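# Index the turntable one hole clockwise and reseat the plunger

## Task

Advance the turntable by exactly one hole, turning clockwise as seen from above, so that the plunger's pin drops all the way into the new hole; at the end the fixture must be standing upright on the deck and neither gripper may be touching it.

## Robot and tools

ROBOT. There are two six-joint arms, left_arm and right_arm, each ending in a two-finger parallel gripper with a camera on its wrist. The left arm's base sits near y = +0.326 m and the right arm's near y = -0.268 m, both about 0.031 m above the table top, with very small yaw offsets.

FRAMES. The scene frame has +z up and +x out over the table. Its origin is at table height, halfway between the nominal arm bases, and the left arm is on the +y side. Image left and right do not follow arm names. Each arm reports its gripper pose (end_effector_position in metres, end_effector_quat_wxyz) in its own base frame. The head cameras and the table use the scene frame. The fingers point along the gripper's +z and close along its y. The reported point lies between the pads, about 1 cm behind the tips. Printed poses can be a few centimetres off, more when the arm is stretched.

ROW LAYOUT. Every command row has 14 plain numbers, even if only one arm moves. The first 7 are left_arm and the last 7 are right_arm. For each arm the order is: waist, shoulder, elbow, wrist roll, wrist yaw, wrist pitch, then gripper opening. The six joint values are absolute target angles in radians, in the same form as the Joint positions line. Stated ranges: waist -2.618 to 3.054, shoulder 0.000 to 3.142, elbow 0.000 to 3.142, wrist roll -2.094 to 2.094, wrist yaw -1.571 to 1.571, wrist pitch -1.571 to 1.571. A real end stop can differ from these by up to 0.059 rad. If a target is more than 0.059 past a range end and further out than the current angle, the call is refused. If it passes a real end stop, it is clipped there and the result reports "joint sent to its limit". The opening is an absolute value from -1 (closed) to +1 (fully open, a pad gap of 0.094 m). Apart from the extremes, the fingers go to where grip_measured reads the number you give. Sending 0 is a real command: to leave a gripper unchanged, resend its current command.

TOOLS.
- execute_actions(actions, cameras): actions is a list of actions. Each action is a table of up to 15 rows, one row per 1/30 s control step. A short table repeats its last row until 15 steps have passed, and each action lasts 0.5 s. An empty list changes nothing and returns full state plus images. cameras takes names from cam_head_left, cam_head_right, cam_left_wrist, cam_right_wrist, or ["all"]. Any unknown name makes the call invalid.
- move(target, speed, blend, opening_speed, grip_force, blocking, cameras): target is one 14-number row or a list of up to 15 rows, all absolute joint angles. All joints interpolate together, so the gripper path is curved, and paths do not avoid obstacles. speed is in rad/s for the joint with the farthest to go, from 0.01 to 12.57 (default 0.5). It can be one value or one per target. blend is in rad and rounds corners at intermediate targets; 0 means stop at each one. opening_speed is how fast the commanded opening changes, per second on the -1..1 scale, minimum 0.2. grip_force is a per-pad force limit of about 10 to 50 N, given once or per arm, and it persists. Low values close slowly. With blocking=false the result returns after about 0.5 s while the motion continues, and a new move takes over from the current point. The whole list must finish within 10 s. The extra "move:" line reports done, off_target (at rest with a joint more than 0.035 rad from target), moving, held or fault, plus limits=held if steps were withheld.
- wait(seconds 0 to 10): lets time pass while commands are held. It returns early if a running move ends.
- stop(): brakes a running move, which needs some distance.
- zoom_image(camera, region [x0,y0,x1,y1]): gives a closer view of the latest image from a camera, in pixels from the top-left corner. The region can be at most 504 by 504. Images are 896x504.
- read_manual(section "licences"): returns licence text only.
- finished_scene(scene): ends the scene for good. Use it only once the goal holds with the robot off the fixture.

RESULTS. Joint positions and Joint velocities give one block per arm in row order, followed by the pad gap in m. Joint targets are the angles currently being driven toward. To hold a joint still, resend these. Tool commands shows the current opening commands. grip_measured is the finger opening on the command scale. It reads slightly wide when empty and narrower than the part when squeezing. Joint torques are total drive outputs, so they have offsets and noise and are non-zero even in free air. Readings 1 to 3 wrap around at ±28 N m. "joint command not followed" means a clearance check altered targets. It does not keep the two grippers apart. MOTOR HOT appears at 75 °C. At 90 °C the arm folds away and is lost for the scene.

MOTION NOTES. Each joint target is kept within a lead of its measured angle: 0.339 rad for the first three joints and 2.2 rad for the wrist joints. A step that would move the gripper more than 200 mm gets scaled back. Very small changes may not start at all. Faster moves hit harder, and targets set further beyond a contact push harder. Keep the arms apart, since a moderate press or hit between them can fail the scene. Time spent thinking also passes as robot time.

AVOID. Dropping or knocking anything off the table, releasing parts while they move, slamming into the fixture or table, hard pushes, tipping the fixture over, grabbing the other arm's fingers, and holding stretched poses or loads for long, which heats the motors.

Each tool is called as a command line: name --argument value for each argument, lists and objects as JSON in quotes; but a table of rows of numbers goes row by row, as --pt "numbers of a row", without its own name.

## Session

execute_actions --actions '[]'

Scene clock: 0.00 s.
left_arm: end_effector_position=(+0.3717, +0.0212, +0.1447) grip_measured=+1.000 end_effector_quat_wxyz=(+0.691, -0.046, +0.720, +0.036) | right_arm: end_effector_position=(+0.3662, -0.0549, +0.1339) grip_measured=+1.000 end_effector_quat_wxyz=(+0.671, +0.135, +0.726, -0.062)
Joint names: [waist, shoulder, elbow, wrist roll, wrist yaw, wrist pitch]
Joint positions: left_arm=[-0.002 1.545 0.182 -0.017 -0.116 1.321 0.094] | right_arm=[-0.036 1.532 0.189 0.115 0.24 1.248 0.094]
Joint velocities: within noise
Joint torques (N m): no reading
Heat: left arm: 30 °C; right arm: 31 °C.
Joint targets: left_arm=[-0.002 1.540 0.186 -0.017 -0.116 1.320] | right_arm=[-0.036 1.528 0.193 0.114 0.240 1.243]
Tool commands: left_gripper/opening=+1.0 right_gripper/opening=+1.0

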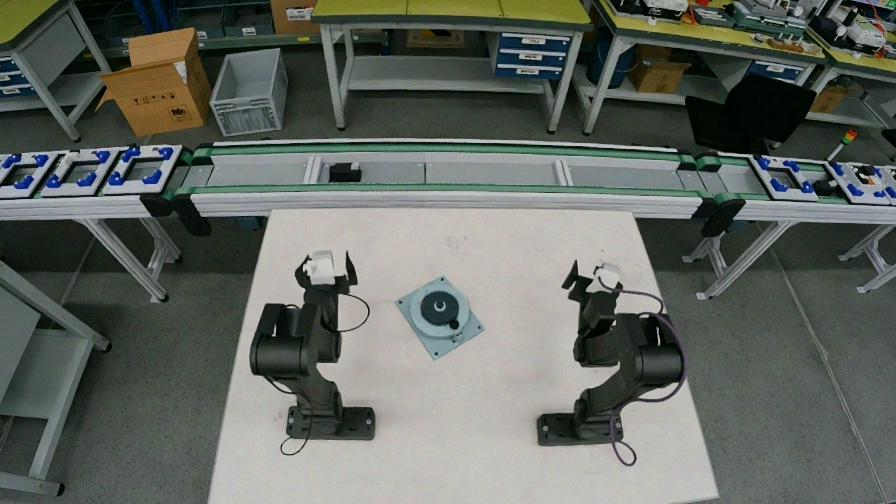

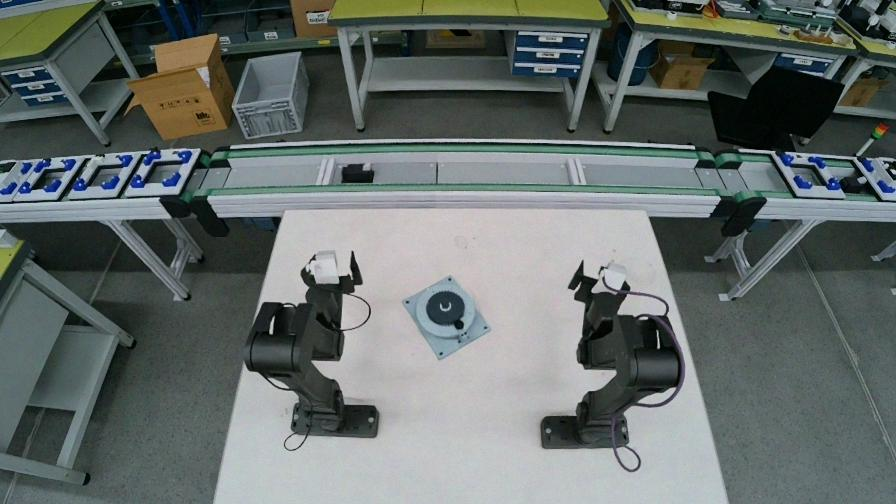

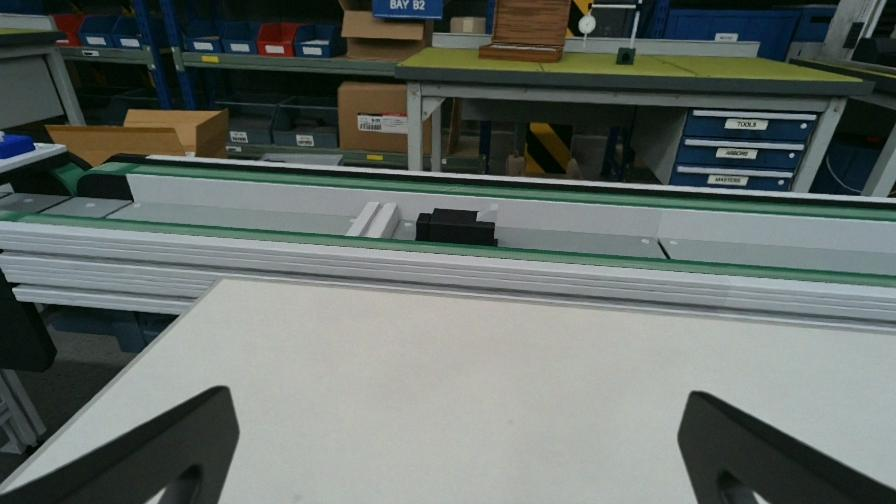

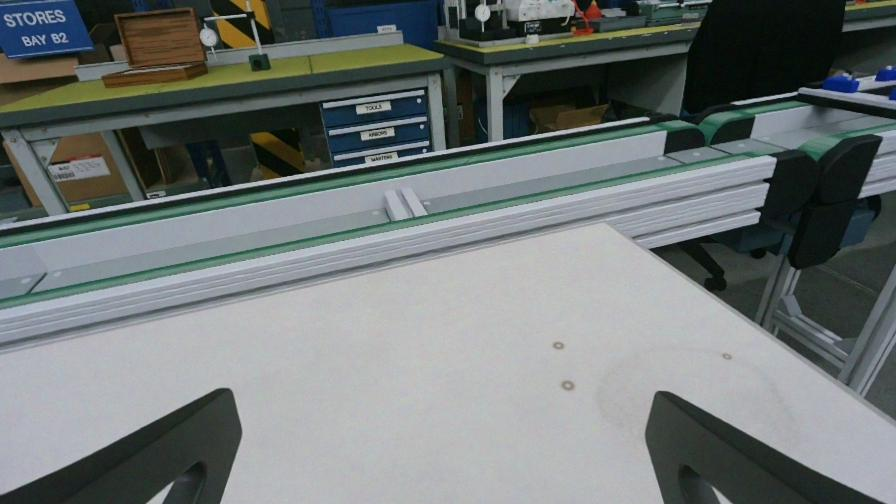

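zoom_image --camera "cam_head_left" --region '[380, 260, 500, 370]'

zoom_image --camera "cam_head_right" --region '[380, 260, 500, 370]'

Scaled by 4.200 from the camera's 896x504 image, which has a finer 1280x720 frame.

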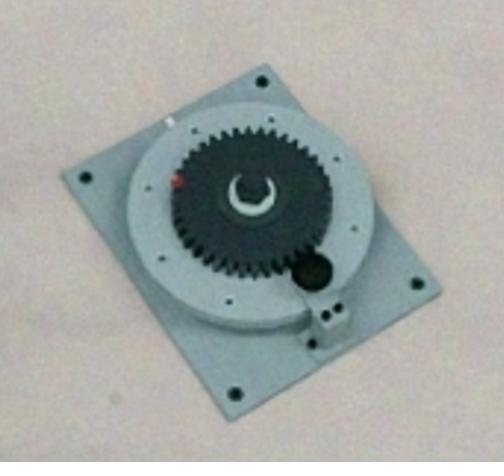

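Scaled by 4.200 from the camera's 896x504 image, which has a finer 1280x720 frame.

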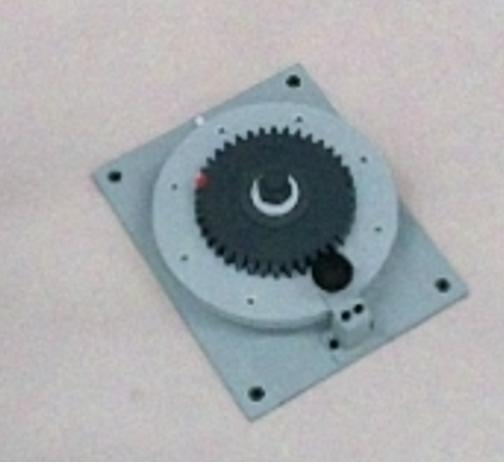

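move --target '[-0.806,1.906,1.877,0,0,-1.542,1,-0.036,1.528,0.193,0.114,0.240,1.243,1]' --speed 1.0 --cameras '["all"]'

zoom_image --camera "cam_left_wrist" --region '[200, 0, 704, 504]'

Scene clock: 70.40 s.
left_arm: end_effector_position=(+0.2446, -0.2519, +0.1697) grip_measured=+1.000 end_effector_quat_wxyz=(+0.005, +0.387, +0.922, +0.001) | right_arm: end_effector_position=(+0.3662, -0.0549, +0.1339) grip_measured=+1.000 end_effector_quat_wxyz=(+0.671, +0.135, +0.726, -0.062)
Joint names: [waist, shoulder, elbow, wrist roll, wrist yaw, wrist pitch]
Joint positions: left_arm=[-0.806 1.888 1.85 -0.01 -0.005 -1.526 0.094] | right_arm=[-0.036 1.532 0.189 0.115 0.24 1.248 0.094]
Joint torques (N m): left_arm=[-0.1 -7.73 6.91 0.12 0.05 0.27] | right_arm=[-0.14 -4.55 6.16 0.01 0 1.72]
Heat: left arm: 33 °C; right arm: 34 °C.
Joint targets: left_arm=[-0.806 1.906 1.877 0.000 0.000 -1.542] | right_arm=[-0.036 1.528 0.193 0.114 0.240 1.243]
move: done

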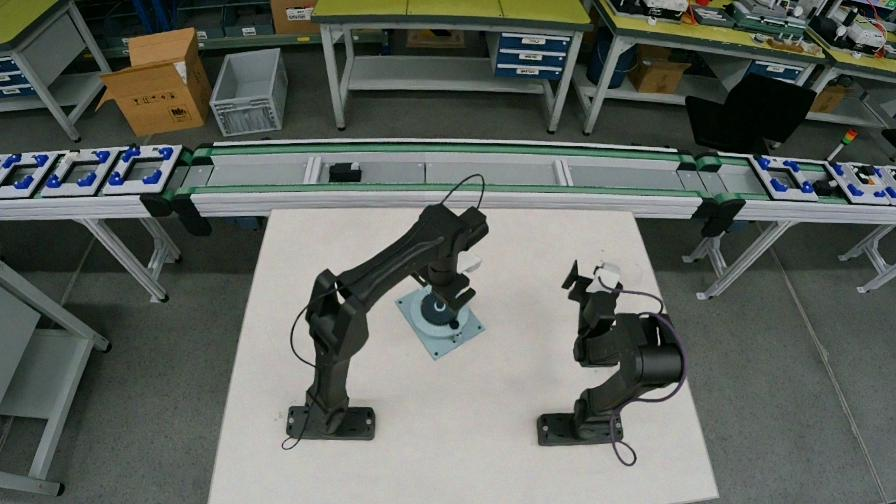

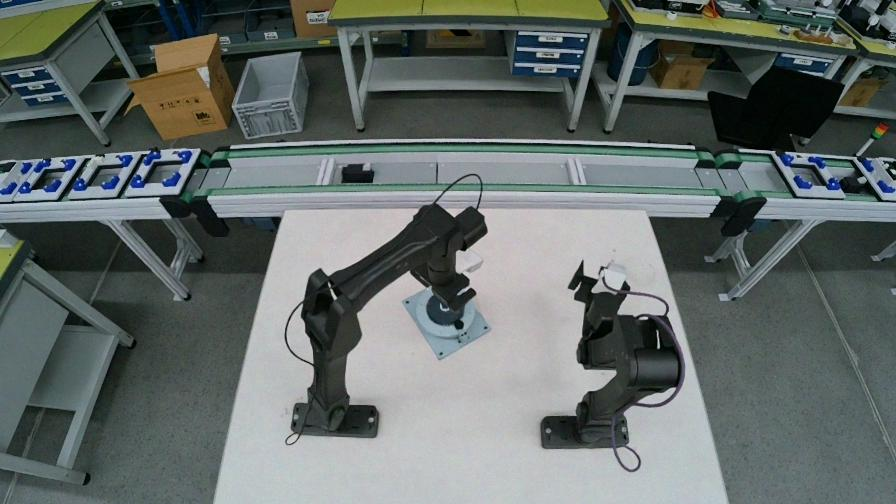

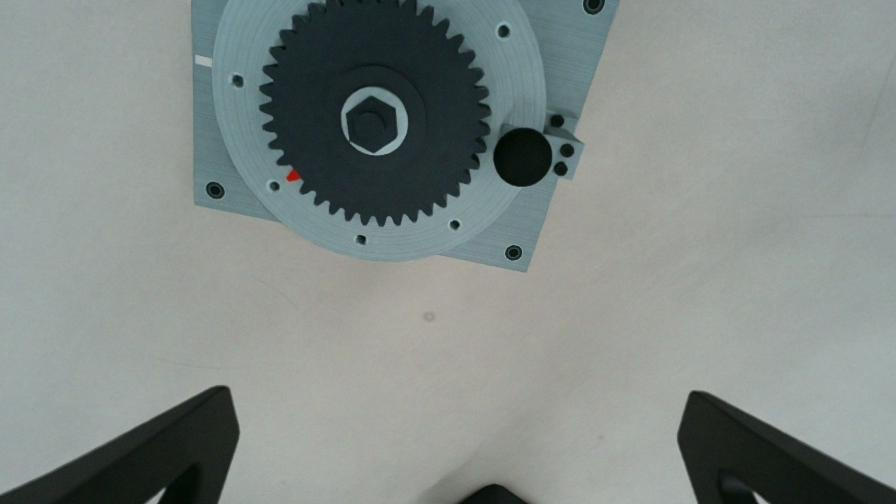

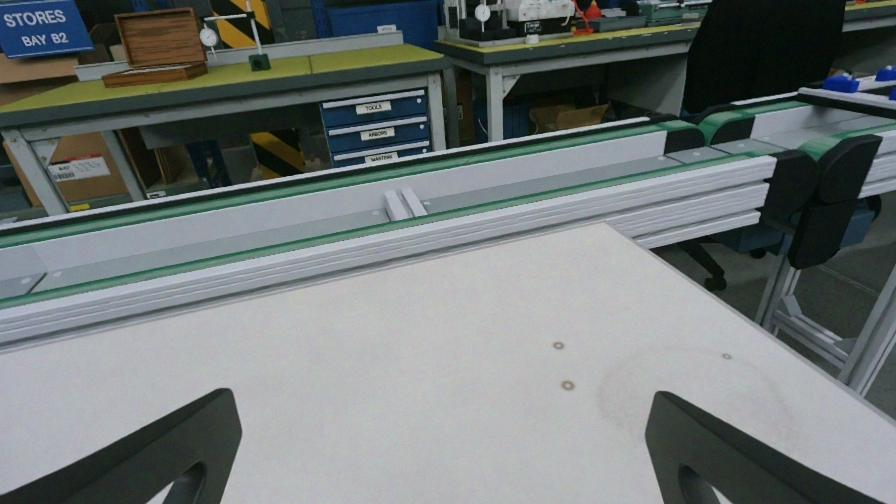

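Scaled by 1.000.

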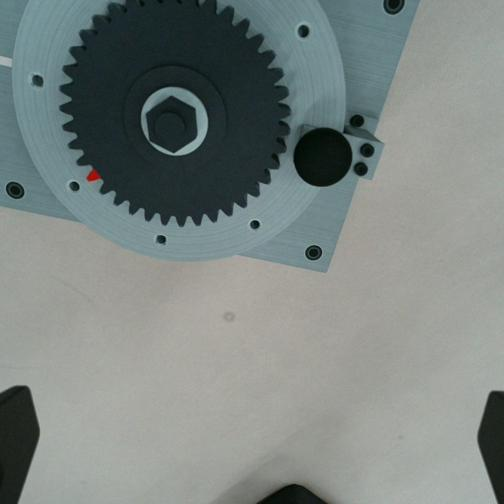

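move --pt "-0.1 1.545 0.5 0 0 0.5 1 -0.036 1.2 0.4 0 0 0 1" --pt "-0.1 1.545 0.5 0 0 0.5 1 0.89 1.047 0.565 0 0 -0.303 1" --speed 1.0 --blend 0.1 --cameras '["all"]'

zoom_image --camera "cam_right_wrist" --region '[200, 0, 704, 504]'

Scene clock: 121.23 s.
left_arm: end_effector_position=(+0.3998, -0.0404, +0.0610) grip_measured=+1.000 end_effector_quat_wxyz=(+0.475, +0.041, +0.879, -0.026) | right_arm: end_effector_position=(+0.1941, +0.2366, +0.0969) grip_measured=+1.000 end_effector_quat_wxyz=(+0.334, -0.393, +0.842, +0.157)
Joint names: [waist, shoulder, elbow, wrist roll, wrist yaw, wrist pitch]
Joint positions: left_arm=[-0.104 1.571 0.511 -0.01 -0.003 0.479 0.094] | right_arm=[0.883 1.064 0.542 0.008 0.005 -0.292 0.094]
Joint torques (N m): left_arm=[0.34 -8.42 3.75 0.12 0.02 2.27] | right_arm=[0.59 -3.74 11.02 -0.06 -0.04 1.31]
Heat: left arm: 32 °C; right arm: 35 °C.
Joint targets: left_arm=[-0.100 1.545 0.500 0.000 0.000 0.500] | right_arm=[0.890 1.047 0.565 0.000 0.000 -0.303]
move: done

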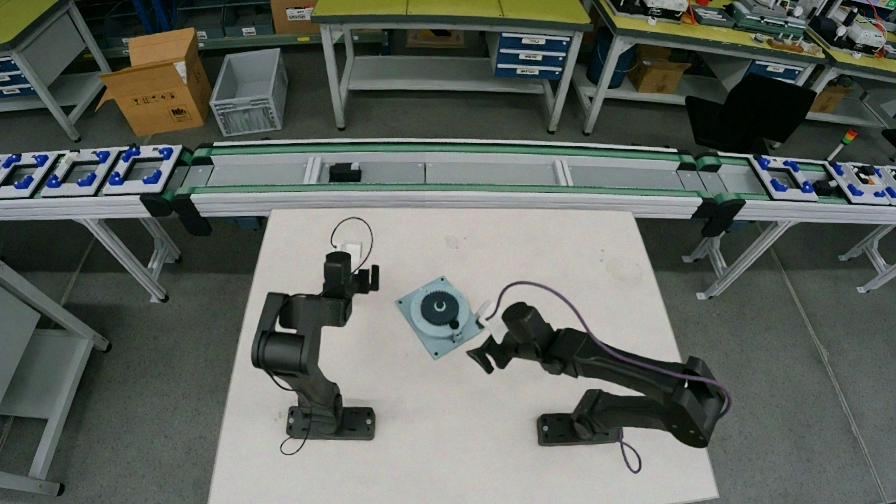

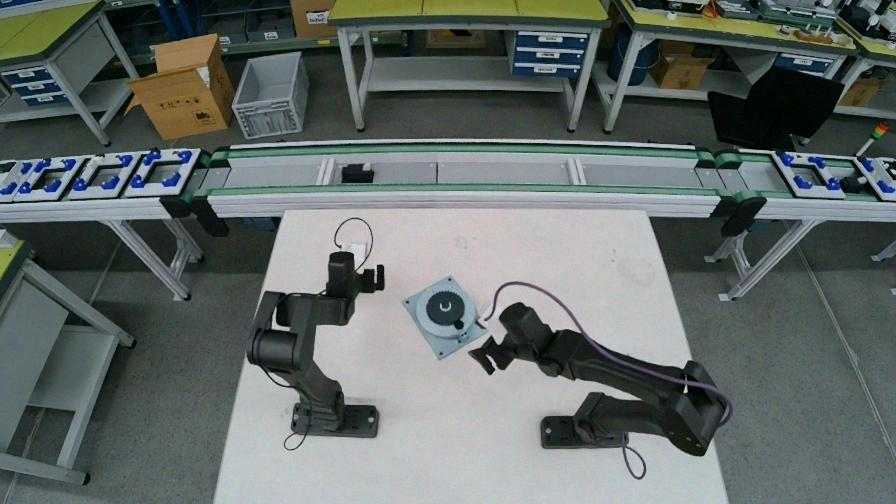

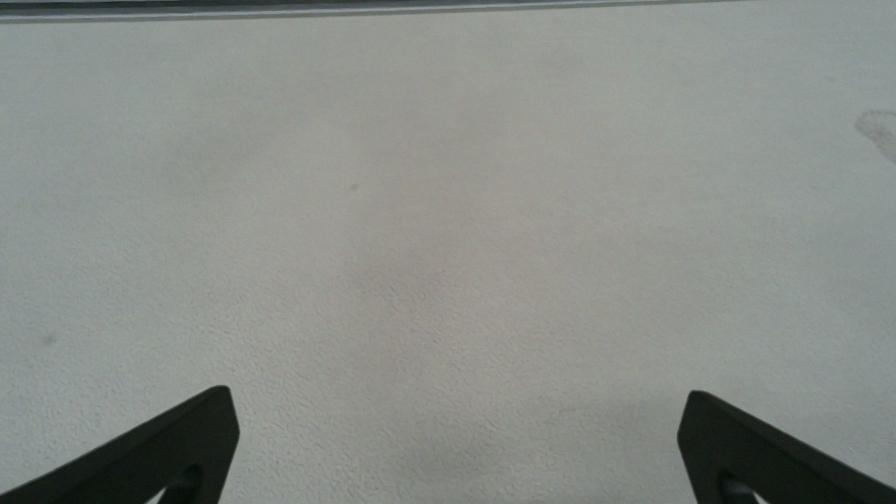

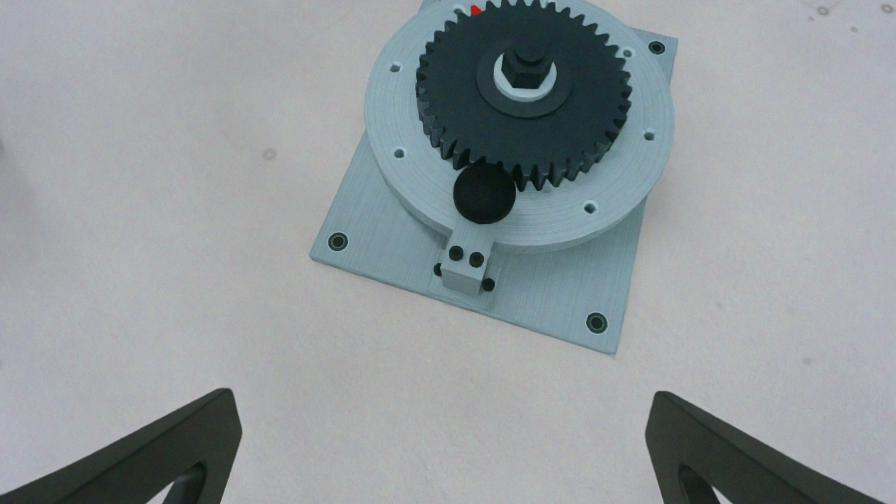

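Scaled by 1.000.

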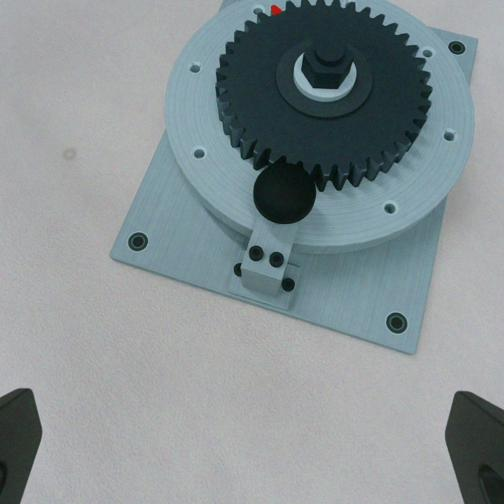

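move --target '[-0.1,1.545,0.5,0,0,0.5,1,0.8445,1.378,0.582,0,0,0.04,0.4]' --speed 0.6 --cameras '["cam_right_wrist","cam_head_left"]'

zoom_image --camera "cam_head_left" --region '[390, 260, 540, 370]'

Scene clock: 166.47 s.
left_arm: end_effector_position=(+0.3998, -0.0404, +0.0610) grip_measured=+1.000 end_effector_quat_wxyz=(+0.475, +0.041, +0.879, -0.026) | right_arm: end_effector_position=(+0.2341, +0.2681, +0.0623) grip_measured=+0.402 end_effector_quat_wxyz=(+0.347, -0.378, +0.844, +0.157)
Joint names: [waist, shoulder, elbow, wrist roll, wrist yaw, wrist pitch]
Joint positions: left_arm=[-0.104 1.571 0.511 -0.01 -0.003 0.479 0.094] | right_arm=[0.853 1.372 0.556 0.008 0.005 0.026 0.066]
Joint torques (N m): left_arm=[0.31 -8.4 3.73 0.12 0.01 2.26] | right_arm=[-0.88 -4.1 10.5 -0.06 -0.06 1.54]
Heat: left arm: 32 °C; right arm: 33 °C.
Joint targets: left_arm=[-0.100 1.545 0.500 0.000 0.000 0.500] | right_arm=[0.844 1.378 0.582 0.000 0.000 0.040]
move: done
Images, in order (width x height): cam_head_left 896x504, cam_right_wrist 896x504.

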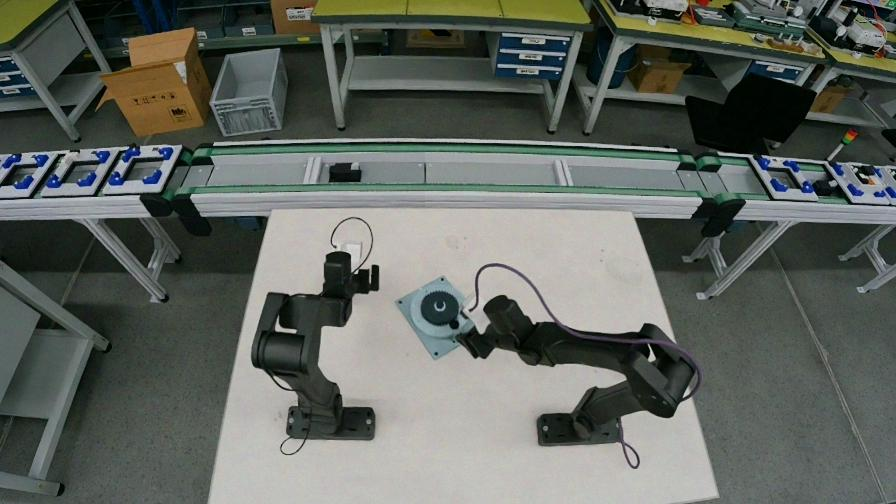

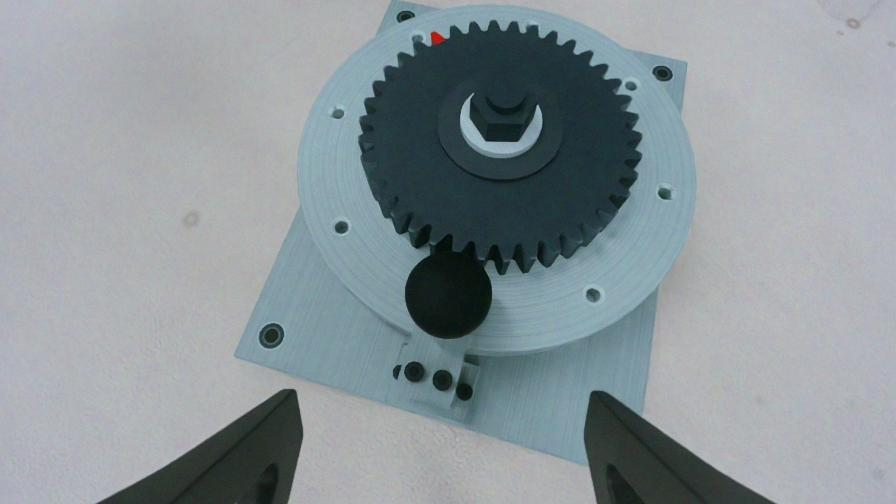

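Scaled by 3.360 from the camera's 896x504 image, which has a finer 1280x720 frame.

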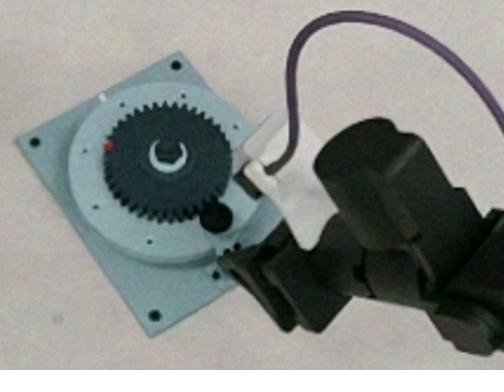

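move --target '[-0.1,1.545,0.5,0,0,0.5,1,0.8445,1.643,0.6425,0,0,0.2446,0.4]' --speed 0.25 --cameras '["cam_right_wrist","cam_head_left"]'

zoom_image --camera "cam_right_wrist" --region '[200, 0, 704, 504]'

Scene clock: 182.30 s.
left_arm: end_effector_position=(+0.3998, -0.0404, +0.0610) grip_measured=+1.000 end_effector_quat_wxyz=(+0.475, +0.041, +0.879, -0.026) | right_arm: end_effector_position=(+0.2596, +0.2973, +0.0300) grip_measured=+0.402 end_effector_quat_wxyz=(+0.351, -0.377, +0.842, +0.159)
Joint names: [waist, shoulder, elbow, wrist roll, wrist yaw, wrist pitch]
Joint positions: left_arm=[-0.104 1.571 0.511 -0.01 -0.003 0.479 0.094] | right_arm=[0.853 1.63 0.62 0.008 0.005 0.23 0.066]
Joint torques (N m): left_arm=[0.32 -8.39 3.73 0.13 0.02 2.26] | right_arm=[-0.88 -5.41 9.39 -0.07 -0.06 1.56]
Heat: left arm: 32 °C; right arm: 33 °C.
Joint targets: left_arm=[-0.100 1.545 0.500 0.000 0.000 0.500] | right_arm=[0.844 1.643 0.643 0.000 0.000 0.245]
move: done
Images, in order (width x height): cam_head_left 896x504, cam_right_wrist 896x504.

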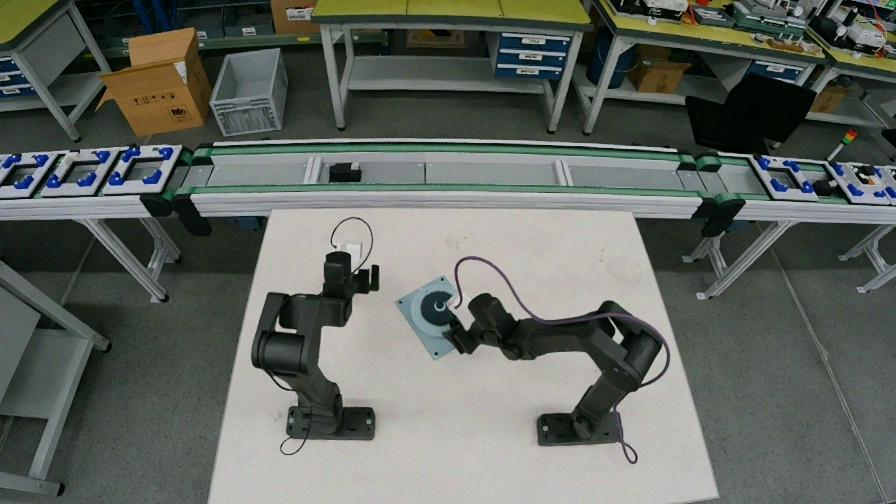

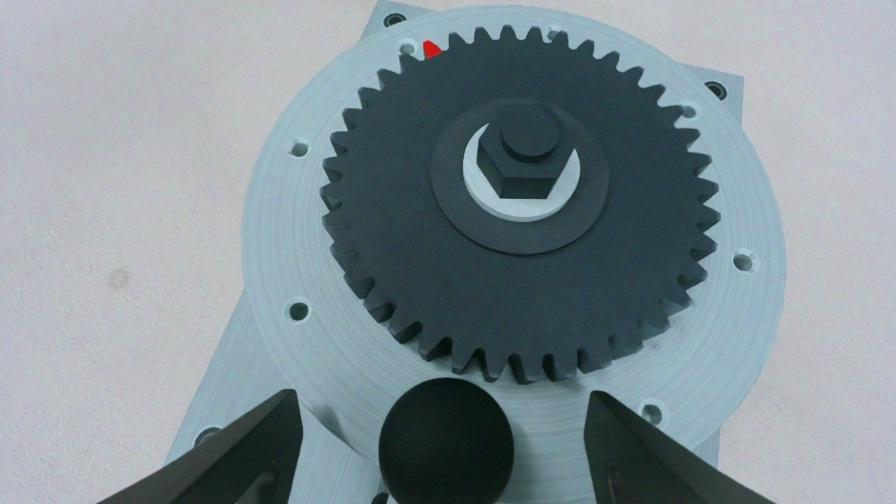

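Scaled by 1.000.

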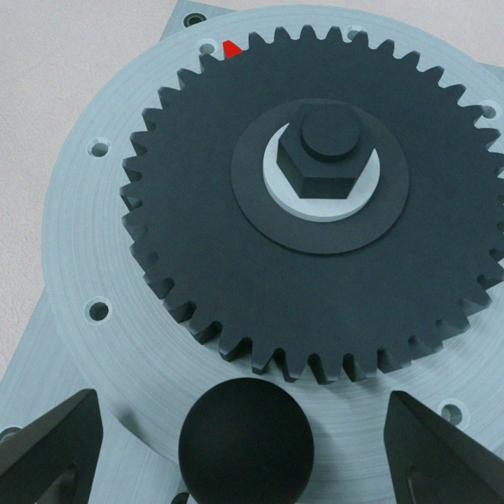

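move --target '[-0.1,1.545,0.5,0,0,0.5,1,0.8445,1.840,0.365,0,0,1.068,0.4]' --speed 0.3 --cameras '["cam_right_wrist"]'

Scene clock: 245.43 s.
left_arm: end_effector_position=(+0.3998, -0.0404, +0.0610) grip_measured=+1.000 end_effector_quat_wxyz=(+0.475, +0.041, +0.879, -0.026) | right_arm: end_effector_position=(+0.2663, +0.3066, +0.0415) grip_measured=+0.401 end_effector_quat_wxyz=(+0.504, -0.342, +0.758, +0.231)
Joint names: [waist, shoulder, elbow, wrist roll, wrist yaw, wrist pitch]
Joint positions: left_arm=[-0.104 1.571 0.511 -0.01 -0.003 0.479 0.094] | right_arm=[0.853 1.824 0.372 0.005 -0.001 1.057 0.066]
Joint torques (N m): left_arm=[0.34 -8.43 3.71 0.12 0.02 2.26] | right_arm=[-0.87 -5.15 4.38 -0.04 -0.01 1.78]
Heat: left arm: 33 °C; right arm: 34 °C.
Joint targets: left_arm=[-0.100 1.545 0.500 0.000 0.000 0.500] | right_arm=[0.844 1.840 0.365 0.000 0.000 1.068]
move: done
Images, in order (width x height): cam_right_wrist 896x504.

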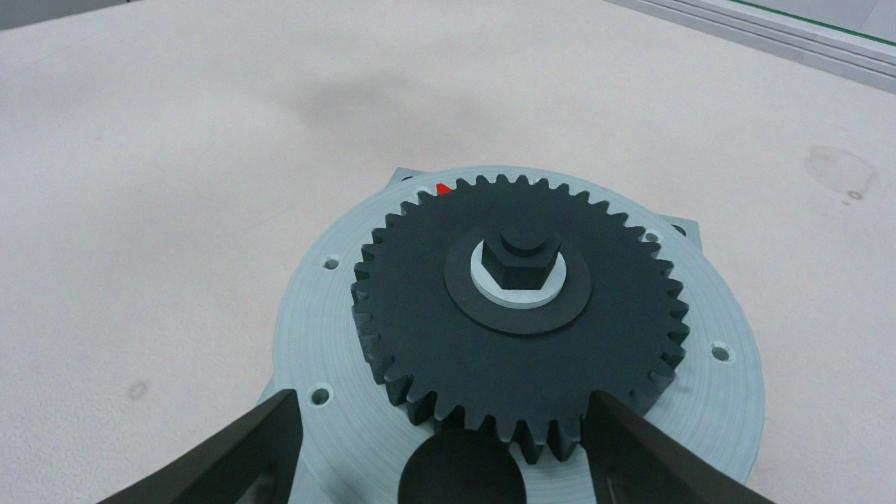

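move --target '[-0.1,1.545,0.5,0,0,0.5,1,0.8445,1.840,0.335,0,0,1.054,0.4]' --speed 0.2 --cameras '["cam_right_wrist"]'

Scene clock: 254.73 s.
left_arm: end_effector_position=(+0.3998, -0.0404, +0.0610) grip_measured=+1.000 end_effector_quat_wxyz=(+0.475, +0.041, +0.879, -0.026) | right_arm: end_effector_position=(+0.2597, +0.2990, +0.0323) grip_measured=+0.401 end_effector_quat_wxyz=(+0.493, -0.346, +0.766, +0.226)
Joint names: [waist, shoulder, elbow, wrist roll, wrist yaw, wrist pitch]
Joint positions: left_arm=[-0.104 1.571 0.511 -0.01 -0.003 0.479 0.094] | right_arm=[0.853 1.824 0.342 0.005 -0.001 1.058 0.066]
Joint torques (N m): left_arm=[0.35 -8.43 3.7 0.13 0.01 2.26] | right_arm=[-0.85 -5.01 4.16 -0.03 0 1.68]
Heat: left arm: 33 °C; right arm: 35 °C.
Joint targets: left_arm=[-0.100 1.545 0.500 0.000 0.000 0.500] | right_arm=[0.844 1.840 0.335 0.000 0.000 1.054]
move: done
Images, in order (width x height): cam_right_wrist 896x504.

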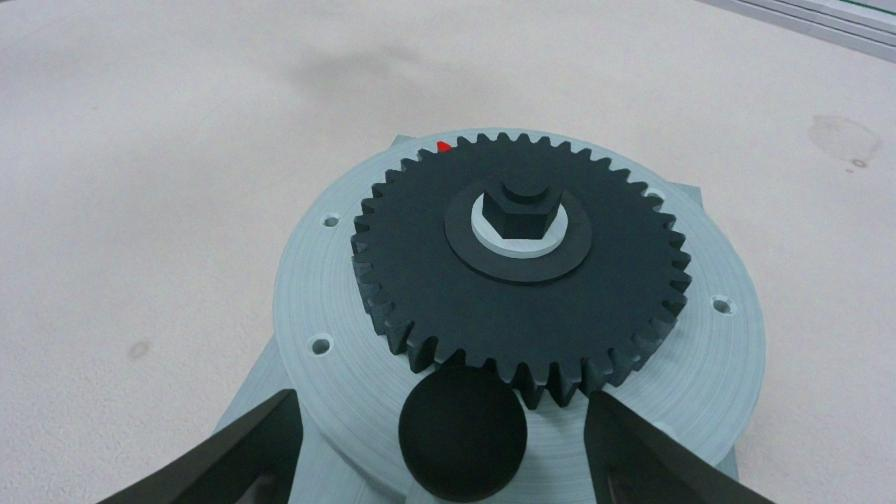

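move --pt "-0.1 1.545 0.5 0 0 0.5 1 0.837 1.869 0.345 0 0 1.073 0.4" --pt "-0.1 1.545 0.5 0 0 0.5 1 0.837 1.869 0.345 0 0 1.073 -0.65" --speed 0.2 --opening_speed 0.6 --cameras '["cam_right_wrist"]'

Scene clock: 276.60 s.
left_arm: end_effector_position=(+0.3998, -0.0404, +0.0610) grip_measured=+1.000 end_effector_quat_wxyz=(+0.475, +0.041, +0.879, -0.026) | right_arm: end_effector_position=(+0.2636, +0.2946, +0.0259) grip_measured=-0.491 end_effector_quat_wxyz=(+0.488, -0.328, +0.777, +0.226)
Joint names: [waist, shoulder, elbow, wrist roll, wrist yaw, wrist pitch]
Joint positions: left_arm=[-0.104 1.571 0.511 -0.01 -0.003 0.479 0.094] | right_arm=[0.842 1.85 0.342 0.037 0.007 1.073 0.024]
Joint torques (N m): left_arm=[0.31 -8.42 3.71 0.12 0.02 2.26] | right_arm=[-0.53 -4.88 4.9 -0.35 -0.06 1.7]
Heat: left arm: 34 °C; right arm: 35 °C.
Joint targets: left_arm=[-0.100 1.545 0.500 0.000 0.000 0.500] | right_arm=[0.837 1.869 0.345 0.000 0.000 1.073]
move: off_target (right_arm); right_arm: the wrist roll is farthest, 0.037 rad from its target
Images, in order (width x height): cam_right_wrist 896x504.

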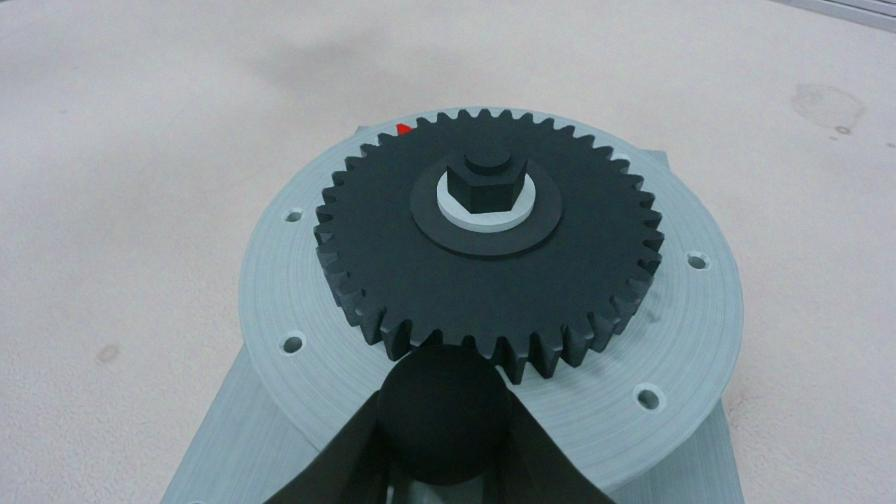

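move --pt "-0.1 1.7 1.4 -0.5 0 -0.8 0.0 0.837 1.869 0.345 0 0 1.073 -0.65" --pt "-0.5 1.95 1.85 -0.967 0 -1.45 0.0 0.837 1.869 0.345 0 0 1.073 -0.65" --pt "-0.7255 2.066 1.826 -0.967 0 -1.337 0.0 0.837 1.869 0.345 0 0 1.073 -0.65" --speed 0.7 --blend 0.15 --cameras '["all"]'

zoom_image --camera "cam_head_left" --region '[380, 200, 530, 370]'

Scene clock: 316.00 s.
left_arm: end_effector_position=(+0.2895, -0.2601, +0.1014) grip_measured=+0.002 end_effector_quat_wxyz=(-0.010, -0.112, +0.994, +0.006) | right_arm: end_effector_position=(+0.2636, +0.2946, +0.0259) grip_measured=-0.492 end_effector_quat_wxyz=(+0.488, -0.328, +0.777, +0.226)
Joint names: [waist, shoulder, elbow, wrist roll, wrist yaw, wrist pitch]
Joint positions: left_arm=[-0.731 2.055 1.814 -0.956 0.007 -1.352 0.047] | right_arm=[0.842 1.85 0.342 0.038 0.007 1.073 0.024]
Joint torques (N m): left_arm=[0.42 -10.1 5.87 -0.12 -0.04 0.55] | right_arm=[-0.51 -4.88 4.85 -0.37 -0.07 1.68]
Heat: left arm: 34 °C; right arm: 38 °C.
Joint targets: left_arm=[-0.726 2.066 1.826 -0.967 0.000 -1.337] | right_arm=[0.837 1.869 0.345 0.000 0.000 1.073]
move: off_target (right_arm); blend cut to 0.1128 rad at target 2; right_arm: the wrist roll is farthest, 0.038 rad from its target

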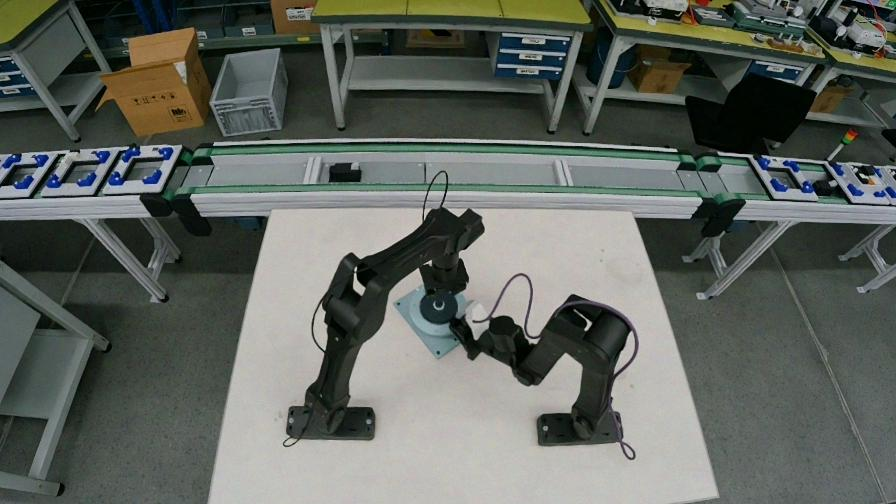

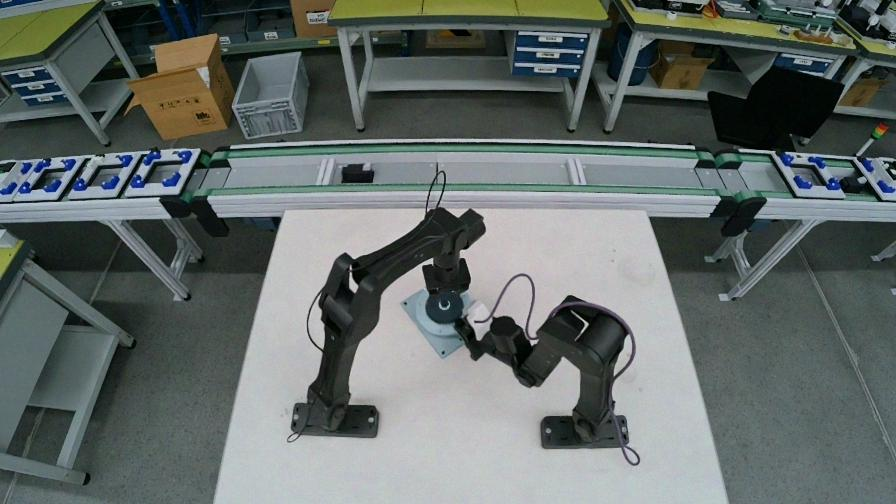

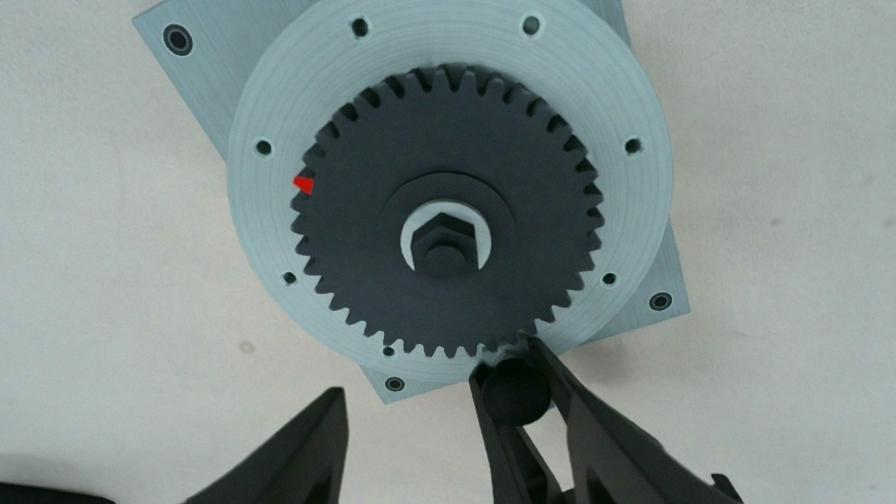

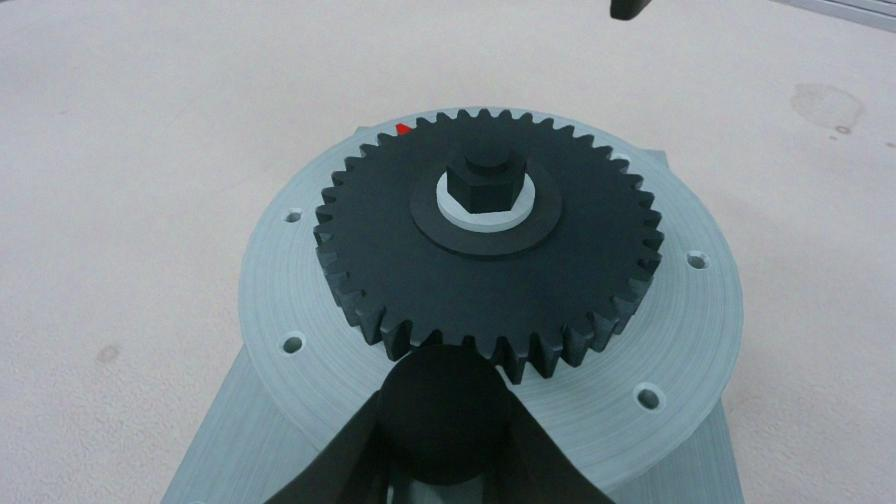

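Scaled by 2.965 from the camera's 896x504 image, which has a finer 1280x720 frame.

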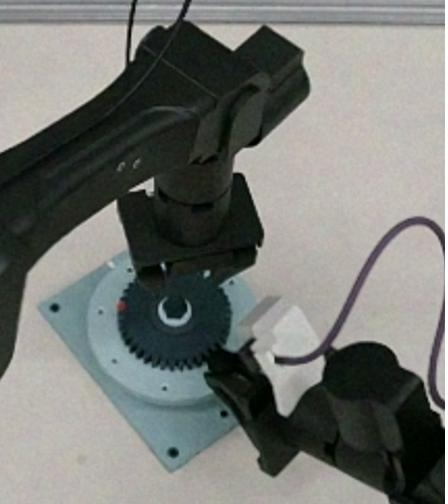

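move --pt "-0.704 2.06 1.811 -0.947 -0.006 -1.306 0.0 0.837 1.869 0.345 0 0 1.073 -0.65" --pt "-0.704 2.08 1.709 -0.947 -0.006 -1.186 0.0 0.837 1.869 0.345 0 0 1.073 -0.65" --speed 0.3 --cameras '["all"]'

Scene clock: 338.77 s.
left_arm: end_effector_position=(+0.3051, -0.2621, +0.0761) grip_measured=+0.002 end_effector_quat_wxyz=(+0.007, -0.123, +0.992, -0.013) | right_arm: end_effector_position=(+0.2636, +0.2946, +0.0259) grip_measured=-0.492 end_effector_quat_wxyz=(+0.488, -0.328, +0.777, +0.226)
Joint names: [waist, shoulder, elbow, wrist roll, wrist yaw, wrist pitch]
Joint positions: left_arm=[-0.709 2.061 1.721 -0.956 0.006 -1.202 0.047] | right_arm=[0.842 1.85 0.342 0.038 0.007 1.073 0.024]
Joint torques (N m): left_arm=[0.4 -9.5 4.07 0.11 -0.11 0.65] | right_arm=[-0.5 -4.89 4.9 -0.36 -0.1 1.7]
Heat: left arm: 33 °C; right arm: 38 °C.
Joint targets: left_arm=[-0.704 2.080 1.709 -0.947 -0.006 -1.186] | right_arm=[0.837 1.869 0.345 0.000 0.000 1.073]
move: off_target (right_arm); right_arm: the wrist roll is farthest, 0.038 rad from its target

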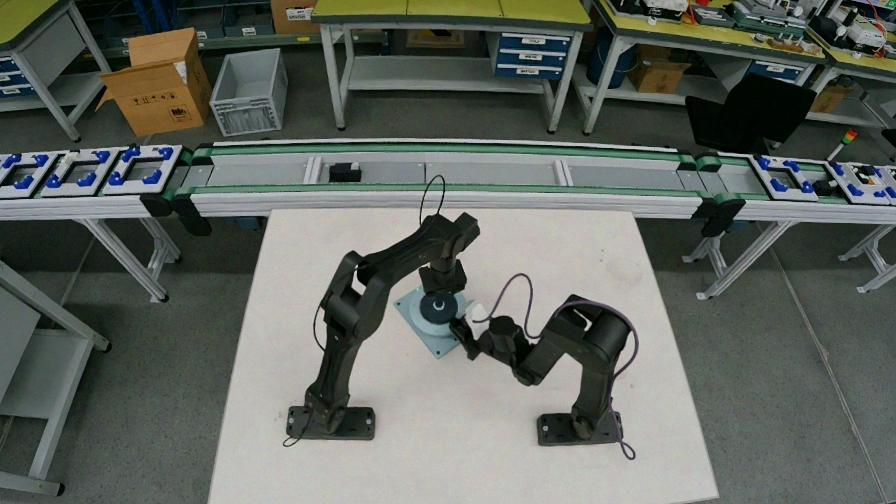

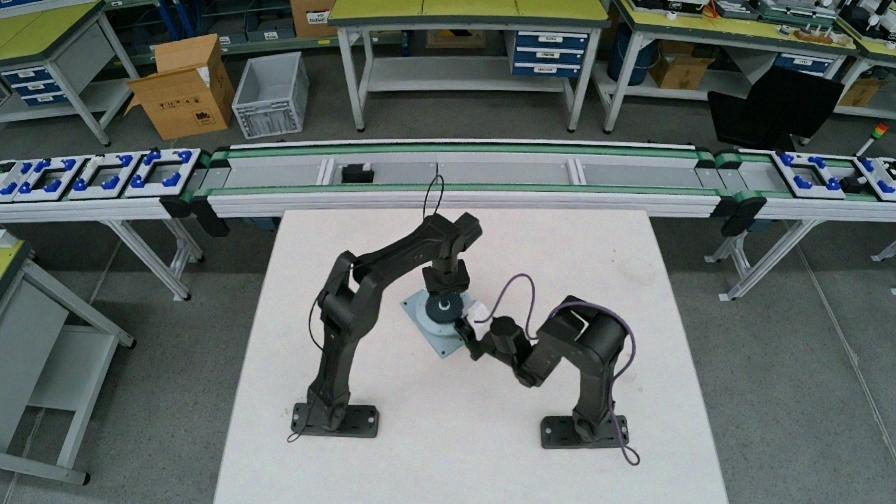

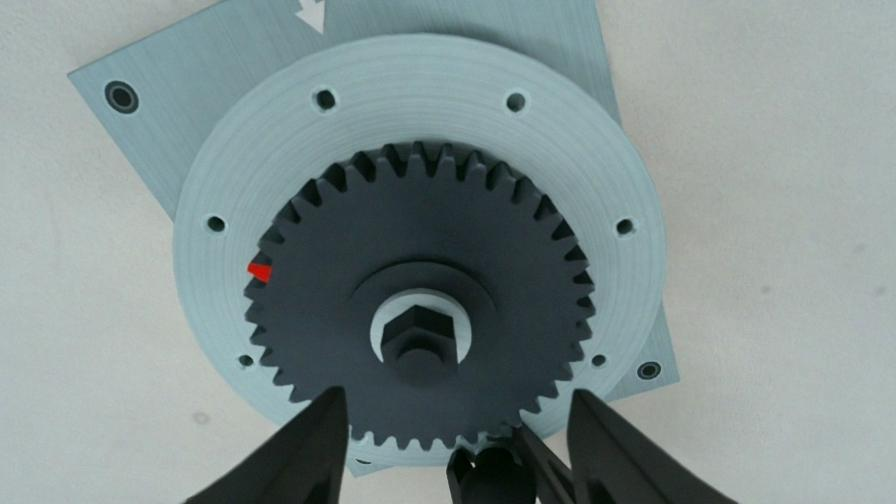

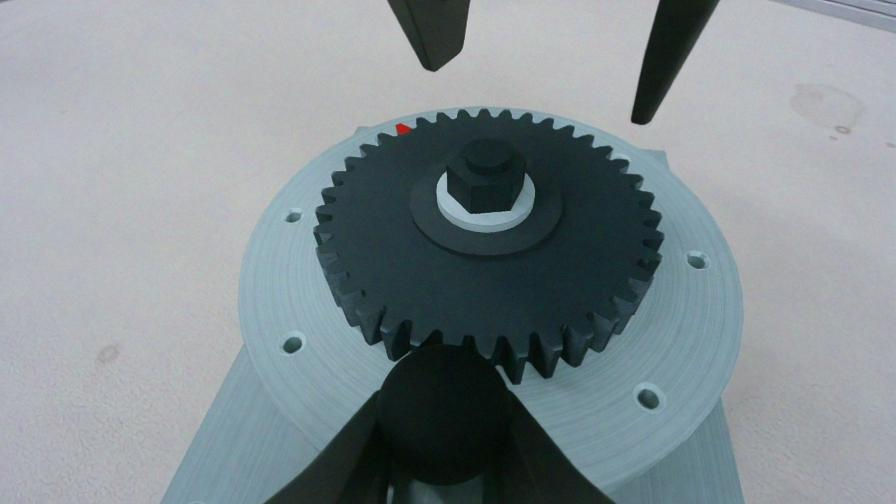

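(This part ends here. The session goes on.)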